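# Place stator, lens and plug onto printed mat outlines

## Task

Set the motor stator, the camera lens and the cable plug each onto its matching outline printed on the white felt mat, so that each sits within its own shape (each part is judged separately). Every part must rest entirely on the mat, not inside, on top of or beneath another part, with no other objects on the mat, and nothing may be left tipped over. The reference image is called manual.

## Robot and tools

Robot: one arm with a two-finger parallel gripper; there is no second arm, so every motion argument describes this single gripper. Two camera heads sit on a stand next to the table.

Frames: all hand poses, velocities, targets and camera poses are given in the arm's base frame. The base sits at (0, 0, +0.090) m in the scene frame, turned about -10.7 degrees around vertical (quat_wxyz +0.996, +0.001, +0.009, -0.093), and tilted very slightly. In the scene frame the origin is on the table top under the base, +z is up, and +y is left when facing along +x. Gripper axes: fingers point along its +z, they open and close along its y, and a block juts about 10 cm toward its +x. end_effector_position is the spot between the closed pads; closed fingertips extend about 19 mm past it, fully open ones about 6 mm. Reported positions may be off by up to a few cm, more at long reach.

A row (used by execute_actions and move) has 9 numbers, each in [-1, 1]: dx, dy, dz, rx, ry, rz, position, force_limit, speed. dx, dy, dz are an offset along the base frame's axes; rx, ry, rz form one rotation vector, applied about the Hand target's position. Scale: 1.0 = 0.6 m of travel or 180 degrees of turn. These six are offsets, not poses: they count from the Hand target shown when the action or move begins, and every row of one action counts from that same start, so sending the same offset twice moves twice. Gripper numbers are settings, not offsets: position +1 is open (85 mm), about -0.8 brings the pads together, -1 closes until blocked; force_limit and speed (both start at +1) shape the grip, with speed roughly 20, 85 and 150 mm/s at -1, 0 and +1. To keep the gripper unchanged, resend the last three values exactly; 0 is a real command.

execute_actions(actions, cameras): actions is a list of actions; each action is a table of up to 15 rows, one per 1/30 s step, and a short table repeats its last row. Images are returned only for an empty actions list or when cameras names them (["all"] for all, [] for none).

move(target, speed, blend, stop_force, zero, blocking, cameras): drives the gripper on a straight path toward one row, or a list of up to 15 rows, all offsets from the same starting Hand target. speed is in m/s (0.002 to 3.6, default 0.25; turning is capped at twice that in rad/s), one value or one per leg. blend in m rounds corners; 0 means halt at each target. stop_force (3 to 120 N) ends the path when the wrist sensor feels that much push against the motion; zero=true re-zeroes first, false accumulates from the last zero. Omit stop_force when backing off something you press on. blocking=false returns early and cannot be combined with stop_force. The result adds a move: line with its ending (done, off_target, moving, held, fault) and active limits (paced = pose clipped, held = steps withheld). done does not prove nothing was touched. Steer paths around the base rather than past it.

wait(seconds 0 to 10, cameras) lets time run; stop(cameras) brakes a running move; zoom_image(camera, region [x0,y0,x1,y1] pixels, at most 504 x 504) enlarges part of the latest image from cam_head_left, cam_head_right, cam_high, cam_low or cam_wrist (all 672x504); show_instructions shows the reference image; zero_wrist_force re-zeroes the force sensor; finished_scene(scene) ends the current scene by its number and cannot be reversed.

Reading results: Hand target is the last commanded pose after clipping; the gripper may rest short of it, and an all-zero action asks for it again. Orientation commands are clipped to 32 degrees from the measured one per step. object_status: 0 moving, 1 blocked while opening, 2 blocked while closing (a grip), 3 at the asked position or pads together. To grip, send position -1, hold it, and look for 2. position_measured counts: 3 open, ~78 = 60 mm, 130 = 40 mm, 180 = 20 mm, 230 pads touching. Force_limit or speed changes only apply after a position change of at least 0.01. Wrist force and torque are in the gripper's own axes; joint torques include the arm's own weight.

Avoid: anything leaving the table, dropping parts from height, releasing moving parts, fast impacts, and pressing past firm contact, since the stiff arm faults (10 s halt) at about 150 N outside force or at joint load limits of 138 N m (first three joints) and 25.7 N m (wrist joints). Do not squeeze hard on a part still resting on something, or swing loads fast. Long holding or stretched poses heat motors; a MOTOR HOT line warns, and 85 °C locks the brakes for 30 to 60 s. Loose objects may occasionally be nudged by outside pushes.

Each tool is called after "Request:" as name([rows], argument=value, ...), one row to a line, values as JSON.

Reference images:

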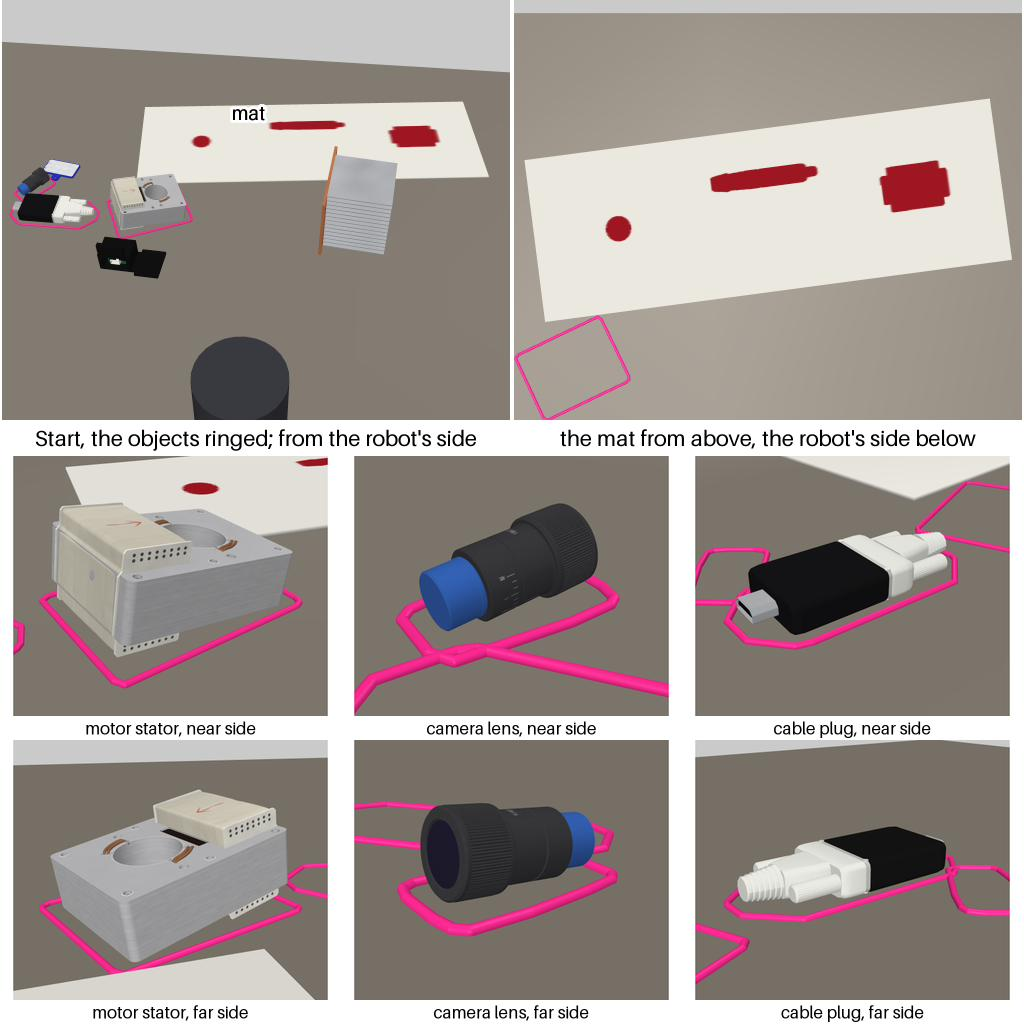

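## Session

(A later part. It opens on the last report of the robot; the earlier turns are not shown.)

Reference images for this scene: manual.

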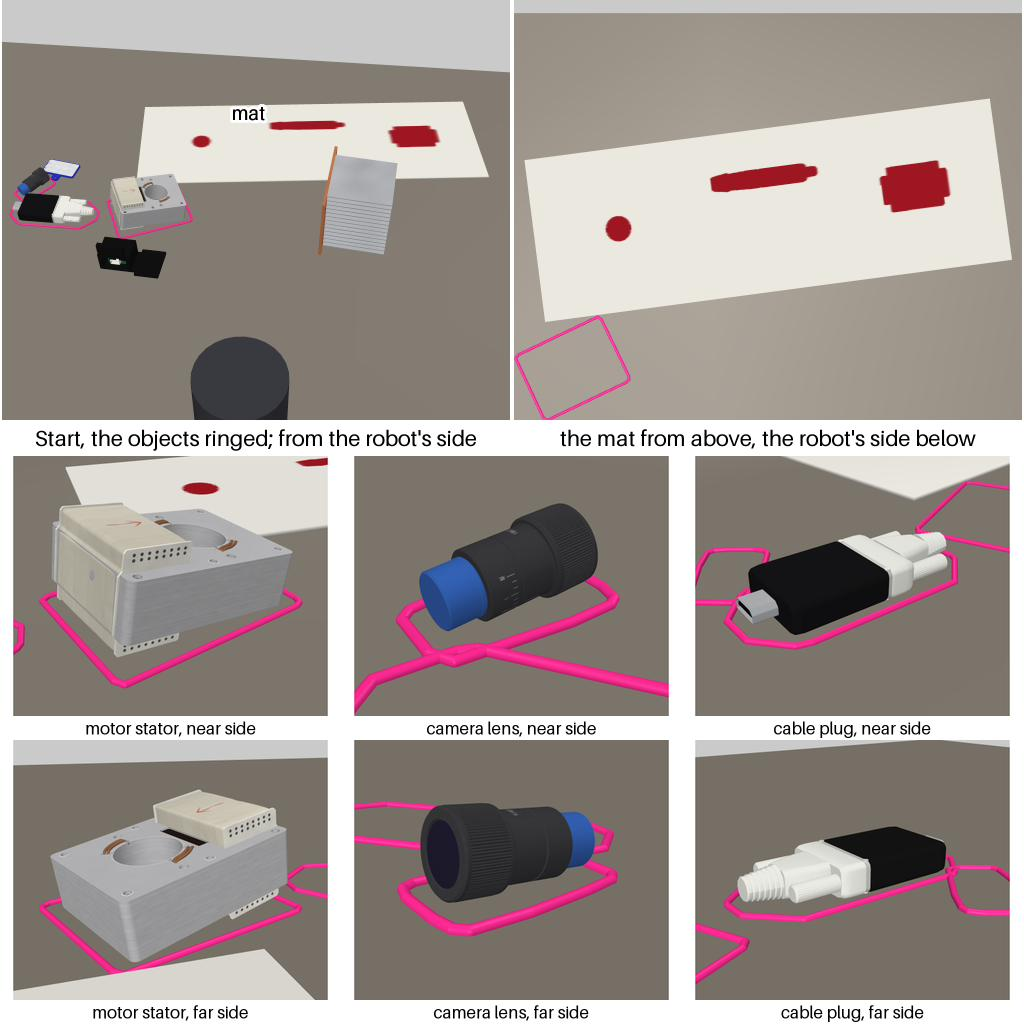

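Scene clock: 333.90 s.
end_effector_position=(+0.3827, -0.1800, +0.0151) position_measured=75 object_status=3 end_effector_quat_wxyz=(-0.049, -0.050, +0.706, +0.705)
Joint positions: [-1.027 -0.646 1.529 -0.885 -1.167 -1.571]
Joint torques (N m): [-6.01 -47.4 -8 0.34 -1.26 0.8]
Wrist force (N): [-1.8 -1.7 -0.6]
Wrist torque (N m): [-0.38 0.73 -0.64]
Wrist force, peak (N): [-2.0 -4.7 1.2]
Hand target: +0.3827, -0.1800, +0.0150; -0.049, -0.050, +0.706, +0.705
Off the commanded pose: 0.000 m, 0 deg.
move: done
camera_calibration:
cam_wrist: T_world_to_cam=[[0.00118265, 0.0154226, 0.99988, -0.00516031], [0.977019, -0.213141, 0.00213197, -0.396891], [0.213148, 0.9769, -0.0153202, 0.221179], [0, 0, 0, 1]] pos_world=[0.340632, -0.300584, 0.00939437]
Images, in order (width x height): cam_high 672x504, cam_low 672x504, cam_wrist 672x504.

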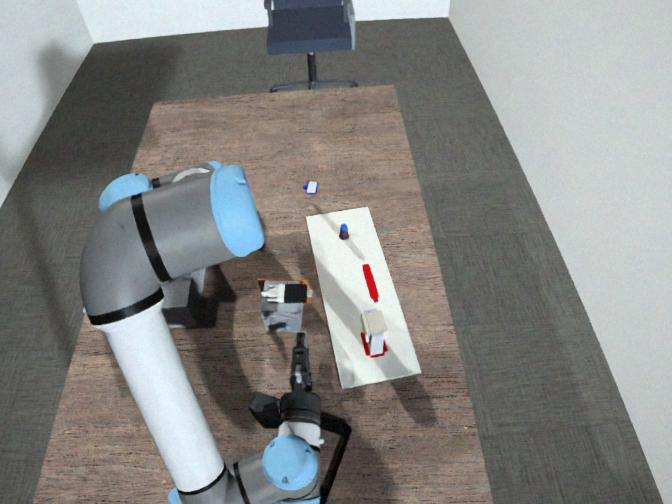

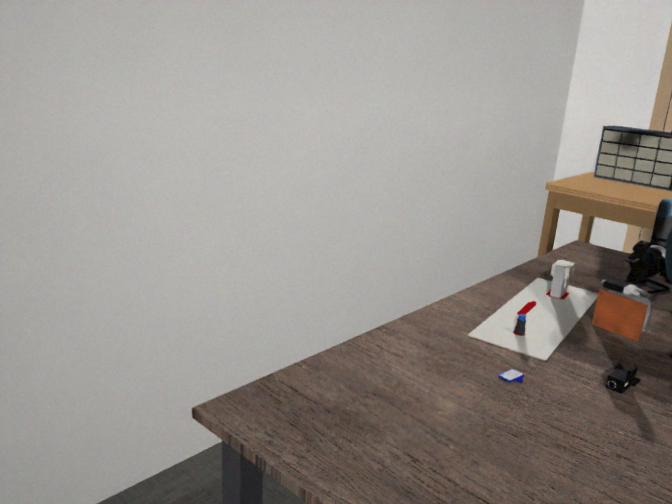

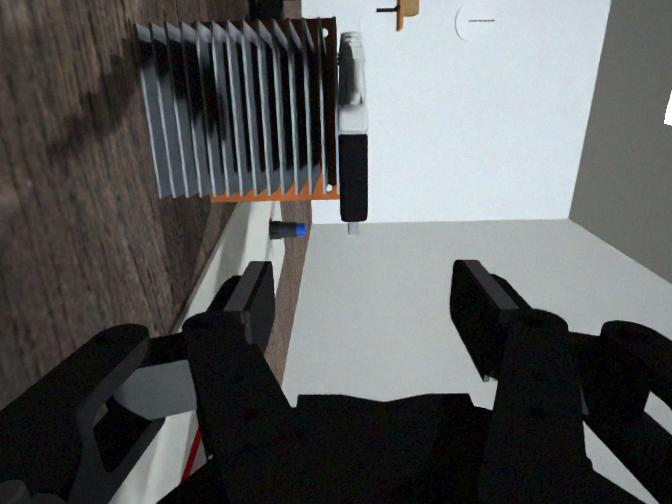

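Request:
move(target=[-0.0212,0.1983,0,0,0,0,0.43,-0.7,-1], speed=0.12)

Request:
move(target=[0,0,0,0,0,0,-1,-0.5,-1], cameras=["cam_wrist","cam_high"])

Request:
move(target=[0.03,-0.03,0.2,0,0,0,-1,-0.5,-1], speed=0.15, cameras=["cam_wrist","cam_high"])

Scene clock: 340.13 s.
end_effector_position=(+0.3700, -0.0610, +0.0150) position_measured=75 object_status=3 end_effector_quat_wxyz=(-0.049, -0.050, +0.706, +0.705)
Joint positions: [-0.923 -0.768 1.831 -1.065 -1.063 -1.571]
Joint torques (N m): [-4.77 -33.37 -11.2 4.13 -1.17 1.54]
Wrist force (N): [-1.9 -1.6 -0.7]
Wrist torque (N m): [-0.36 0.79 -0.65]
Wrist force, peak (N): [-5.4 -1.6 -2.8]
Hand target: +0.3699, -0.0610, +0.0150; -0.049, -0.050, +0.706, +0.705
Off the commanded pose: 0.000 m, 0 deg.
move: done

Scene clock: 342.60 s.
end_effector_position=(+0.3699, -0.0610, +0.0150) position_measured=193 object_status=0 end_effector_quat_wxyz=(-0.049, -0.050, +0.706, +0.705)
Joint positions: [-0.923 -0.768 1.832 -1.065 -1.063 -1.571]
Joint torques (N m): [-6.87 -33.36 2.77 1.58 0.41 0.84]
Wrist force (N): [-4.5 -2.8 -1.6]
Wrist torque (N m): [-0.37 0.84 -0.68]
Wrist force, peak (N): [-5.9 -3.1 -1.8]
Hand target: +0.3699, -0.0610, +0.0150; -0.049, -0.050, +0.706, +0.705
Off the commanded pose: 0.000 m, 0 deg.
move: done
camera_calibration:
cam_wrist: T_world_to_cam=[[0.00118347, 0.0154235, 0.99988, -0.00698057], [0.976994, -0.213257, 0.00213318, -0.359034], [0.213265, 0.976874, -0.015321, 0.107614], [0, 0, 0, 1]] pos_world=[0.327832, -0.181584, 0.00939437]
Images, in order (width x height): cam_high 672x504, cam_wrist 672x504.

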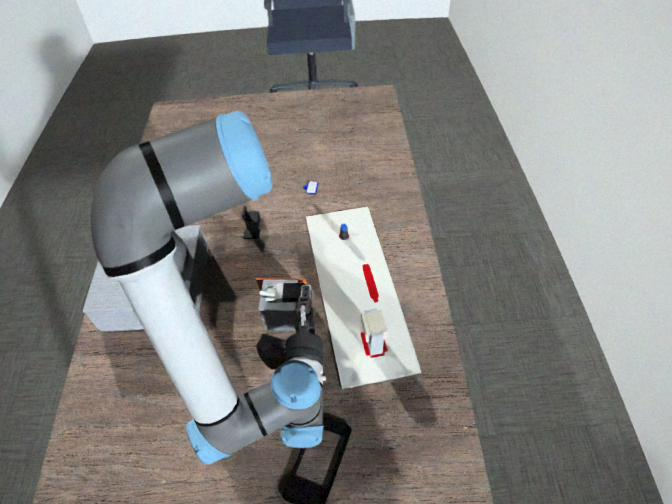

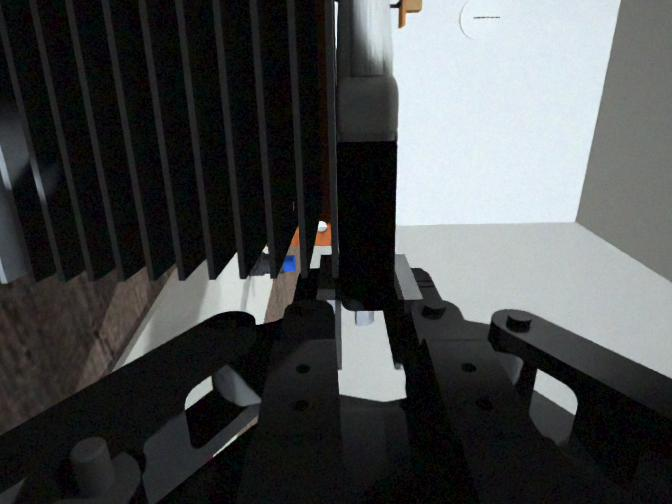

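Scene clock: 343.90 s.
end_effector_position=(+0.3880, -0.0790, +0.1349) position_measured=193 object_status=2 end_effector_quat_wxyz=(-0.049, -0.050, +0.706, +0.705)
Joint positions: [-0.917 -0.96 1.741 -0.781 -1.056 -1.571]
Joint torques (N m): [2.44 -37.42 -4.11 1.74 -0.66 -0.58]
Wrist force (N): [-1.8 -2.4 -0.3]
Wrist torque (N m): [-0.35 0.79 -0.70]
Wrist force, peak (N): [-4.5 -4.7 -1.4]
Hand target: +0.3879, -0.0790, +0.1350; -0.049, -0.050, +0.706, +0.705
Off the commanded pose: 0.000 m, 0 deg.
move: done
camera_calibration:
cam_wrist: T_world_to_cam=[[0.00100981, 0.0155643, 0.999878, -0.126522], [0.976994, -0.213255, 0.00233287, -0.38074], [0.213265, 0.976873, -0.0154216, 0.123208], [0, 0, 0, 1]] pos_world=[0.345832, -0.199584, 0.129294]
Images, in order (width x height): cam_high 672x504, cam_wrist 672x504.

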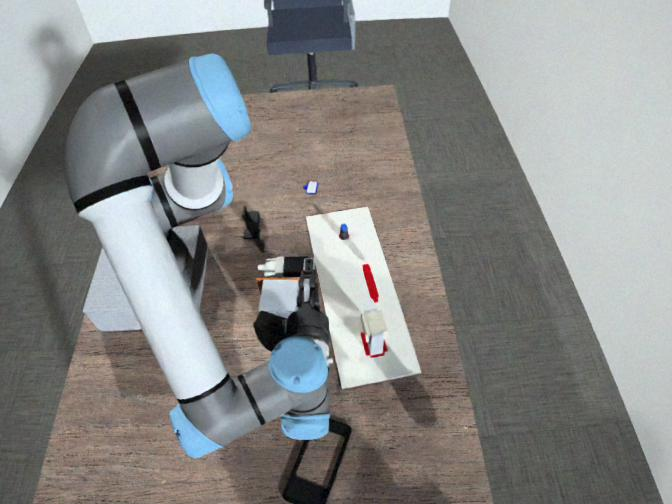

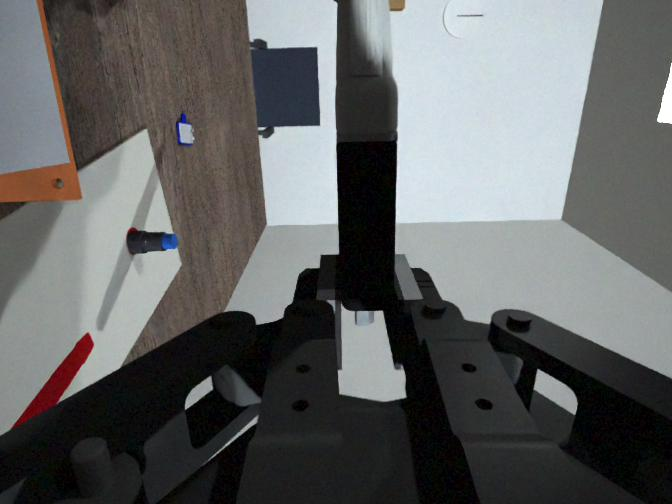

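Request:
move([
  [0,0,0.1,0,0,0,-1,-0.5,-1],
  [0.2128,0.1525,0.1,-0.4537,0.281,-0.3421,-1,-0.5,-1],
  [0.2128,0.1525,-0.1,-0.4537,0.281,-0.3421,-1,-0.5,-1],
], speed=0.35, blend=[0.04,0.03,0], cameras=["cam_wrist","cam_high","cam_low"])

Request:
zoom_image(camera="cam_low", region=[470, 230, 672, 380])

Scene clock: 359.00 s.
end_effector_position=(+0.5156, +0.0125, +0.0751) position_measured=193 object_status=2 end_effector_quat_wxyz=(+0.000, +0.584, +0.811, +0.000)
Joint positions: [-0.237 -1.352 2.028 -2.248 -1.57 1.011]
Joint torques (N m): [8.98 -24.91 -13.51 -4.95 -0.45 1.22]
Wrist force (N): [-1.5 0.0 1.9]
Wrist torque (N m): [0.09 0.18 -0.13]
Wrist force, peak (N): [-2.1 -6.3 -0.3]
Hand target: +0.5156, +0.0125, +0.0750; +0.000, +0.584, +0.811, +0.000
Off the commanded pose: 0.000 m, 0 deg.
move: done; blend cut to 0.03 m at target 1
camera_calibration:
cam_wrist: T_world_to_cam=[[0.949597, 0.313191, -0.0133222, -0.484983], [0.29812, -0.889132, 0.34723, -0.153235], [0.096904, -0.3337, -0.937685, 0.151309], [0, 0, 0, 1]] pos_world=[0.491559, 0.0661375, 0.188627]
Images, in order (width x height): cam_high 672x504, cam_low 672x504, cam_wrist 672x504.

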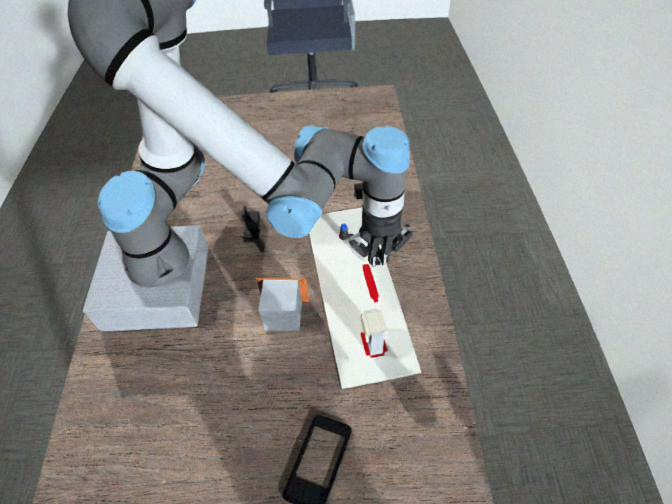

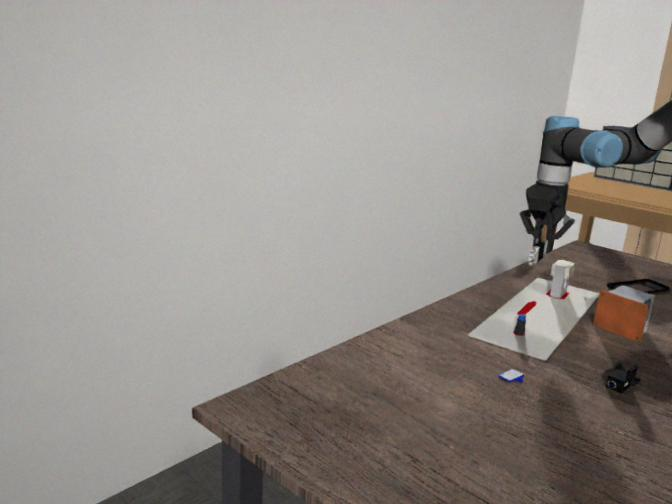

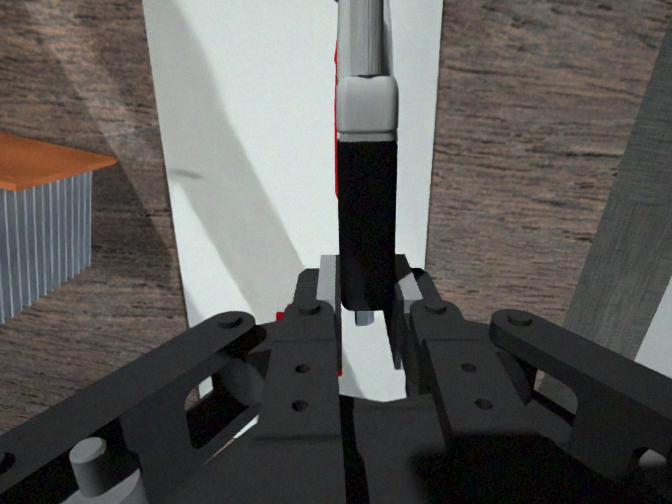

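Scaled by 2.495 from the camera's 672x504 image, which has a finer 960x720 frame.

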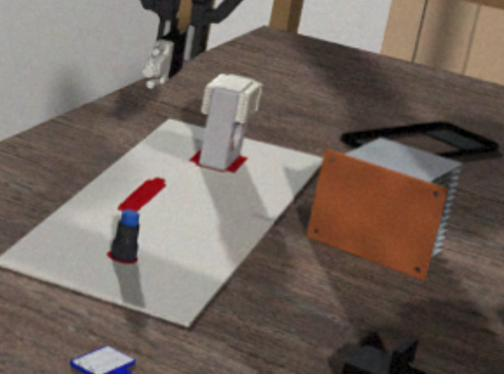

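Request:
move(target=[0,0,-0.188,0,0,0,-1,-0.5,-1], speed=0.2, cameras=["cam_wrist","cam_low","cam_high"])

Request:
zoom_image(camera="cam_low", region=[480, 250, 600, 350])

Request:
zoom_image(camera="cam_high", region=[320, 220, 420, 320])

Scene clock: 365.43 s.
end_effector_position=(+0.5156, +0.0125, -0.0378) position_measured=193 object_status=2 end_effector_quat_wxyz=(+0.000, +0.584, +0.811, +0.000)
Joint positions: [-0.237 -1.128 2.115 -2.559 -1.57 1.011]
Joint torques (N m): [6.04 -29.48 -24.17 -3.92 0.39 1.17]
Wrist force (N): [-1.2 0.1 2.0]
Wrist torque (N m): [0.14 0.13 -0.19]
Wrist force, peak (N): [-1.3 -0.2 4.8]
Hand target: +0.5156, +0.0125, -0.0378; +0.000, +0.584, +0.811, +0.000
Off the commanded pose: 0.000 m, 0 deg.
move: done
camera_calibration:
cam_wrist: T_world_to_cam=[[0.949587, 0.313212, -0.0135334, -0.486468], [0.298216, -0.889122, 0.347173, -0.114076], [0.0967059, -0.333707, -0.937703, 0.0455429], [0, 0, 0, 1]] pos_world=[0.491558, 0.0661375, 0.0757264]
Images, in order (width x height): cam_high 672x504, cam_low 672x504, cam_wrist 672x504.

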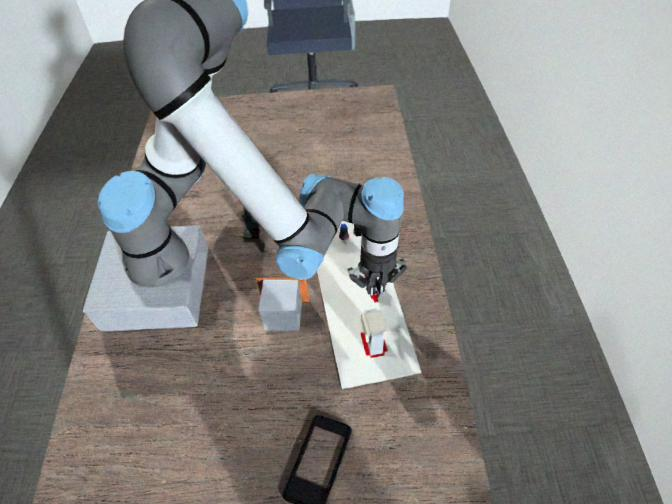

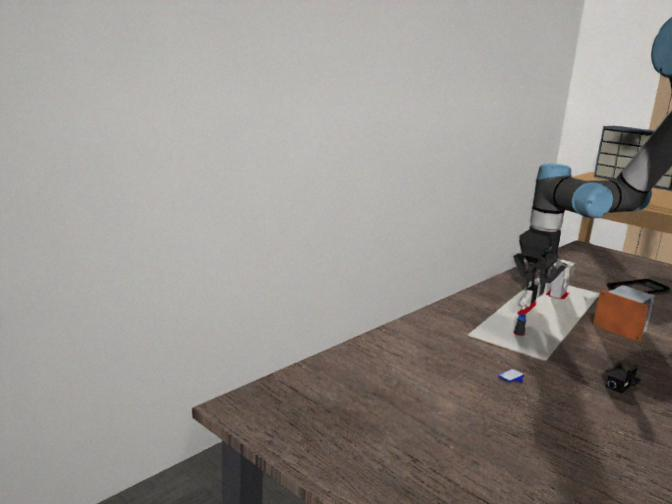

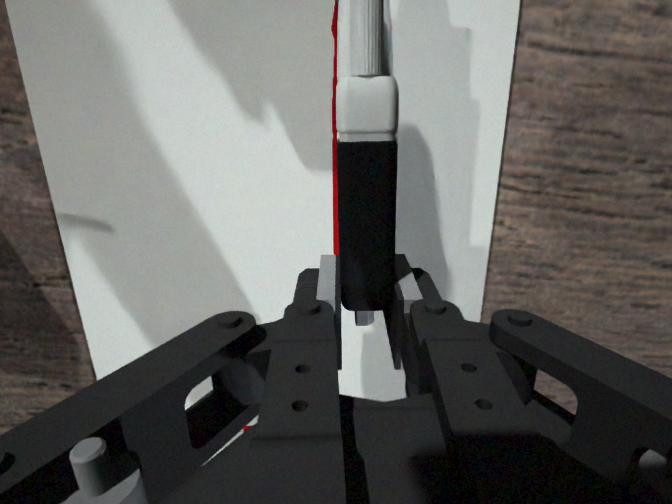

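Scaled by 4.200 from the camera's 672x504 image, which has a finer 960x720 frame.

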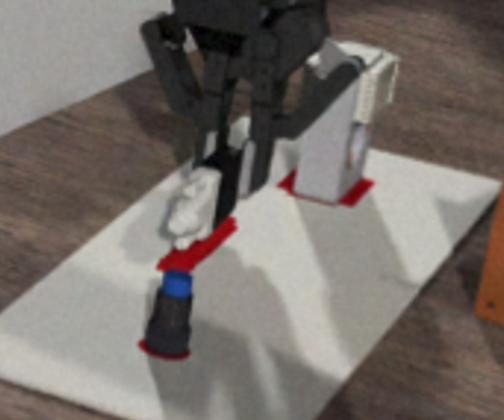

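Scaled by 5.040 from the camera's 672x504 image, which has a finer 960x720 frame.

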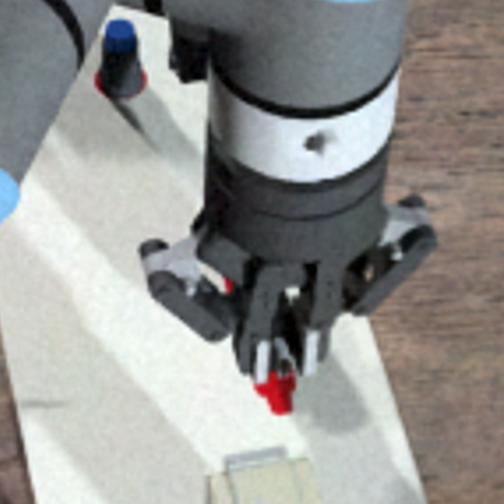

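Request:
move(target=[0,0,-0.06,0,0,0,-1,-0.5,-1], speed=0.02, stop_force=4, cameras=["cam_wrist","cam_low","cam_high"])

Request:
zoom_image(camera="cam_low", region=[490, 270, 570, 340])

Request:
zoom_image(camera="cam_high", region=[340, 240, 400, 320])

Request:
zoom_image(camera="cam_wrist", region=[250, 0, 500, 350])

Scene clock: 372.33 s.
end_effector_position=(+0.5156, +0.0125, -0.0482) position_measured=193 object_status=2 end_effector_quat_wxyz=(+0.000, +0.584, +0.811, +0.000)
Joint positions: [-0.237 -1.104 2.119 -2.587 -1.57 1.011]
Joint torques (N m): [8.53 -31.6 -22.13 -4.09 1.15 1.37]
Wrist force (N): [-3.8 -0.1 -2.2]
Wrist torque (N m): [0.11 0.33 -0.19]
Wrist force, peak (N): [-7.0 -1.3 -11.9]
Hand target: +0.5156, +0.0125, -0.0482; +0.000, +0.584, +0.811, +0.000 (not the last commanded pose)
Off the commanded pose: 0.026 m, 0 deg.
move: contact
camera_calibration:
cam_wrist: T_world_to_cam=[[0.949569, 0.313275, -0.0133553, -0.486614], [0.29821, -0.889102, 0.347229, -0.110503], [0.0969039, -0.3337, -0.937685, 0.035786], [0, 0, 0, 1]] pos_world=[0.491559, 0.0661377, 0.0654269]
Images, in order (width x height): cam_high 672x504, cam_low 672x504, cam_wrist 672x504.

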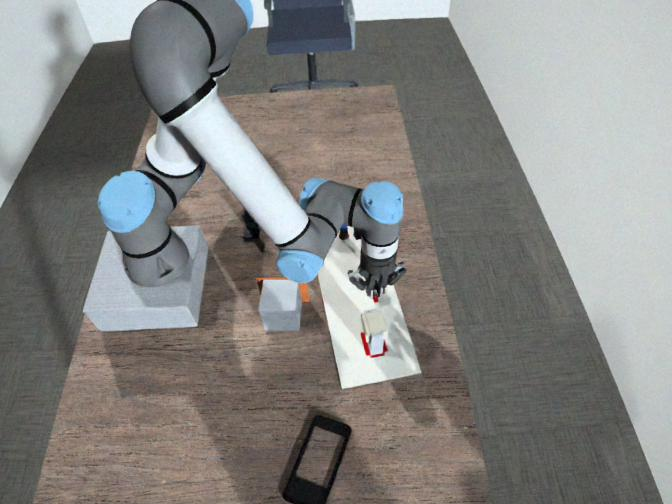

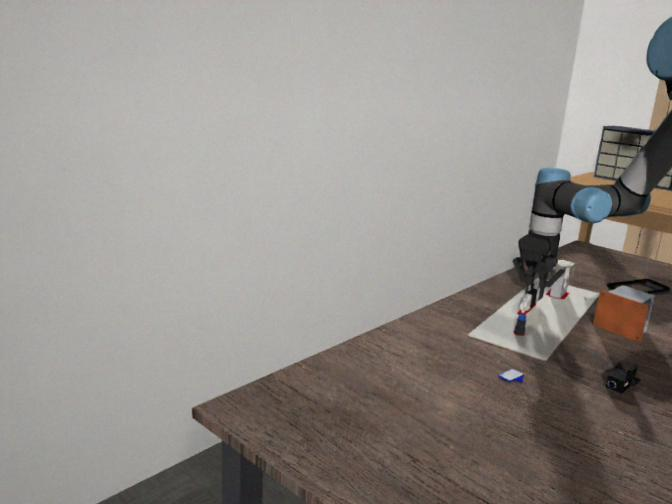

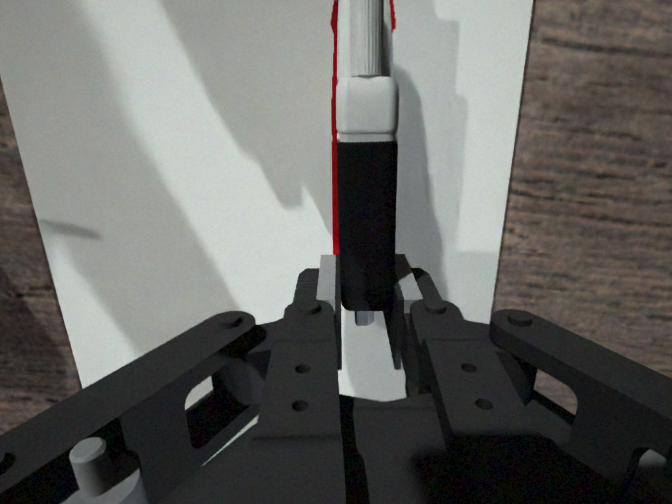

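Scaled by 6.300 from the camera's 672x504 image, which has a finer 960x720 frame.

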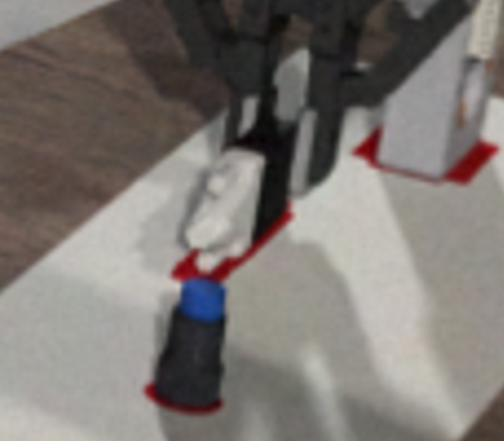

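Scaled by 6.300 from the camera's 672x504 image, which has a finer 960x720 frame.

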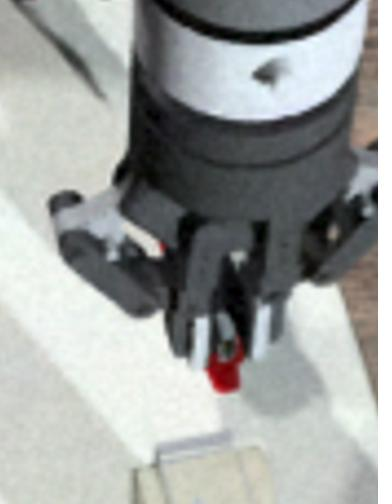

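Scaled by 1.440 from the camera's 672x504 image, which has a finer 960x720 frame.

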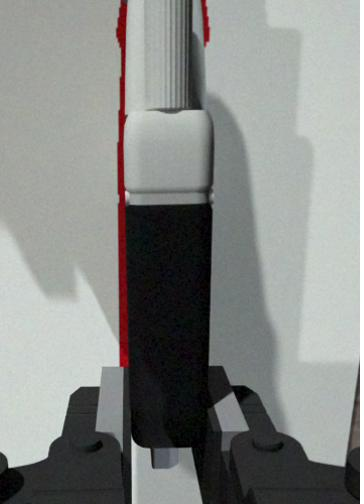

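Request:
move([
  [-0.0012,-0.0004,-0.0015,0,0,0,-1,-0.5,-1],
  [-0.0012,-0.0004,-0.0015,0,0,0,-0.05,-0.5,-1],
  [-0.0012,-0.0004,0.14,0,0,0,-0.05,-0.5,-1],
  [-0.2,-0.1,0.35,0,0,0,-0.05,-0.5,-1],
], speed=[0.02,0.02,0.15,0.4], blend=[0,0,0.03,0], cameras=["cam_wrist","cam_low","cam_high"])

Request:
zoom_image(camera="cam_low", region=[490, 250, 610, 350])

Request:
zoom_image(camera="cam_high", region=[310, 210, 430, 390])

Scene clock: 382.37 s.
end_effector_position=(+0.3957, -0.0475, +0.1618) position_measured=135 object_status=3 end_effector_quat_wxyz=(+0.000, +0.584, +0.811, +0.000)
Joint positions: [-0.461 -1.765 2.188 -1.994 -1.57 0.788]
Joint torques (N m): [-2.13 -21.11 -26.77 -1.22 -1.06 -0.81]
Wrist force (N): [-0.8 0.1 0.6]
Wrist torque (N m): [0.07 0.10 -0.24]
Wrist force, peak (N): [-8.2 5.1 -13.0]
Hand target: +0.3956, -0.0475, +0.1618; +0.000, +0.584, +0.811, +0.000
Off the commanded pose: 0.000 m, 0 deg.
move: done
camera_calibration:
cam_wrist: T_world_to_cam=[[0.949616, 0.313137, -0.0132005, -0.351219], [0.298023, -0.889141, 0.347291, -0.200959], [0.0970127, -0.333727, -0.937664, 0.224251], [0, 0, 0, 1]] pos_world=[0.371659, 0.00613731, 0.275427]
Images, in order (width x height): cam_high 672x504, cam_low 672x504, cam_wrist 672x504.

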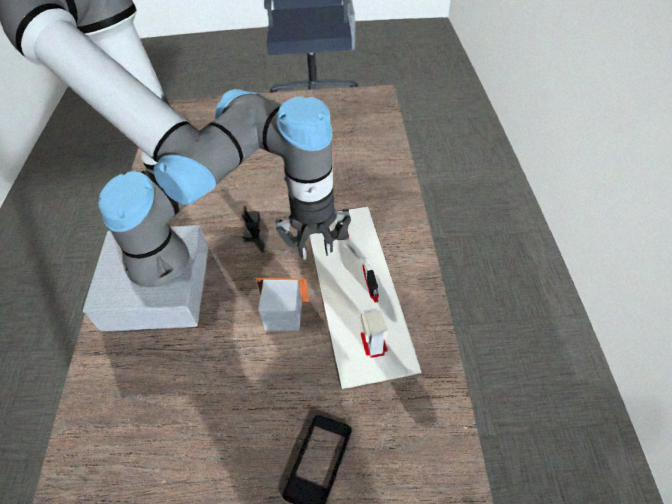

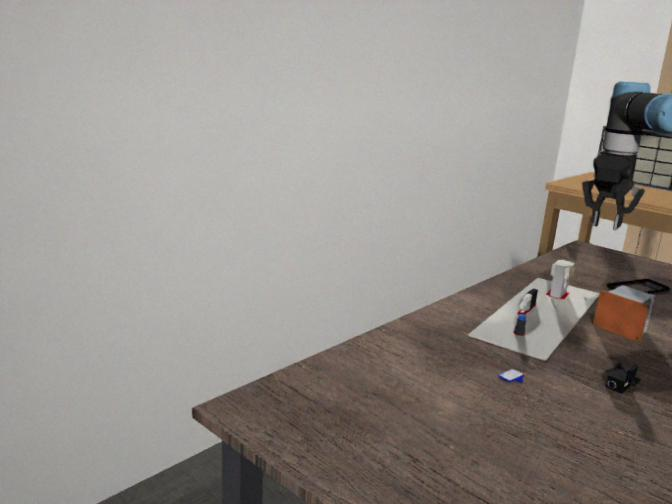

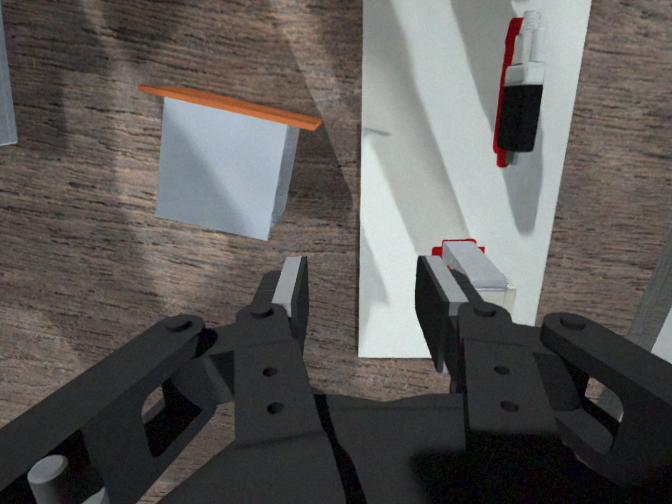

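Scaled by 4.200 from the camera's 672x504 image, which has a finer 960x720 frame.

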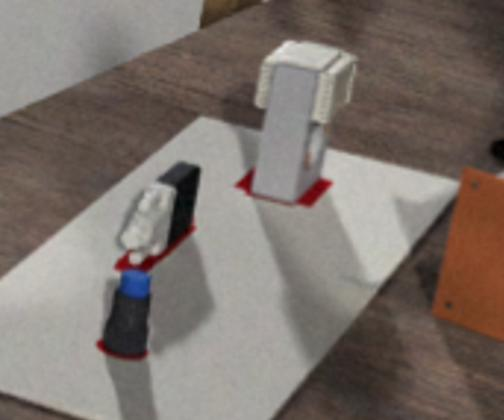

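Scaled by 2.800 from the camera's 672x504 image, which has a finer 960x720 frame.

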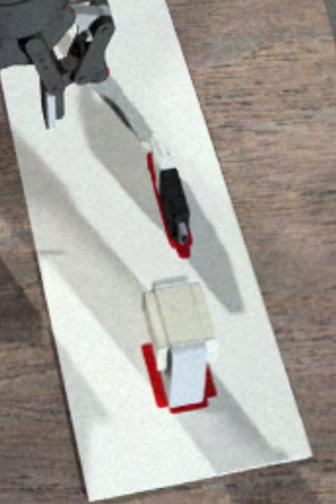

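Request:
finished_scene(scene=1)

The scene is finished: the task was done.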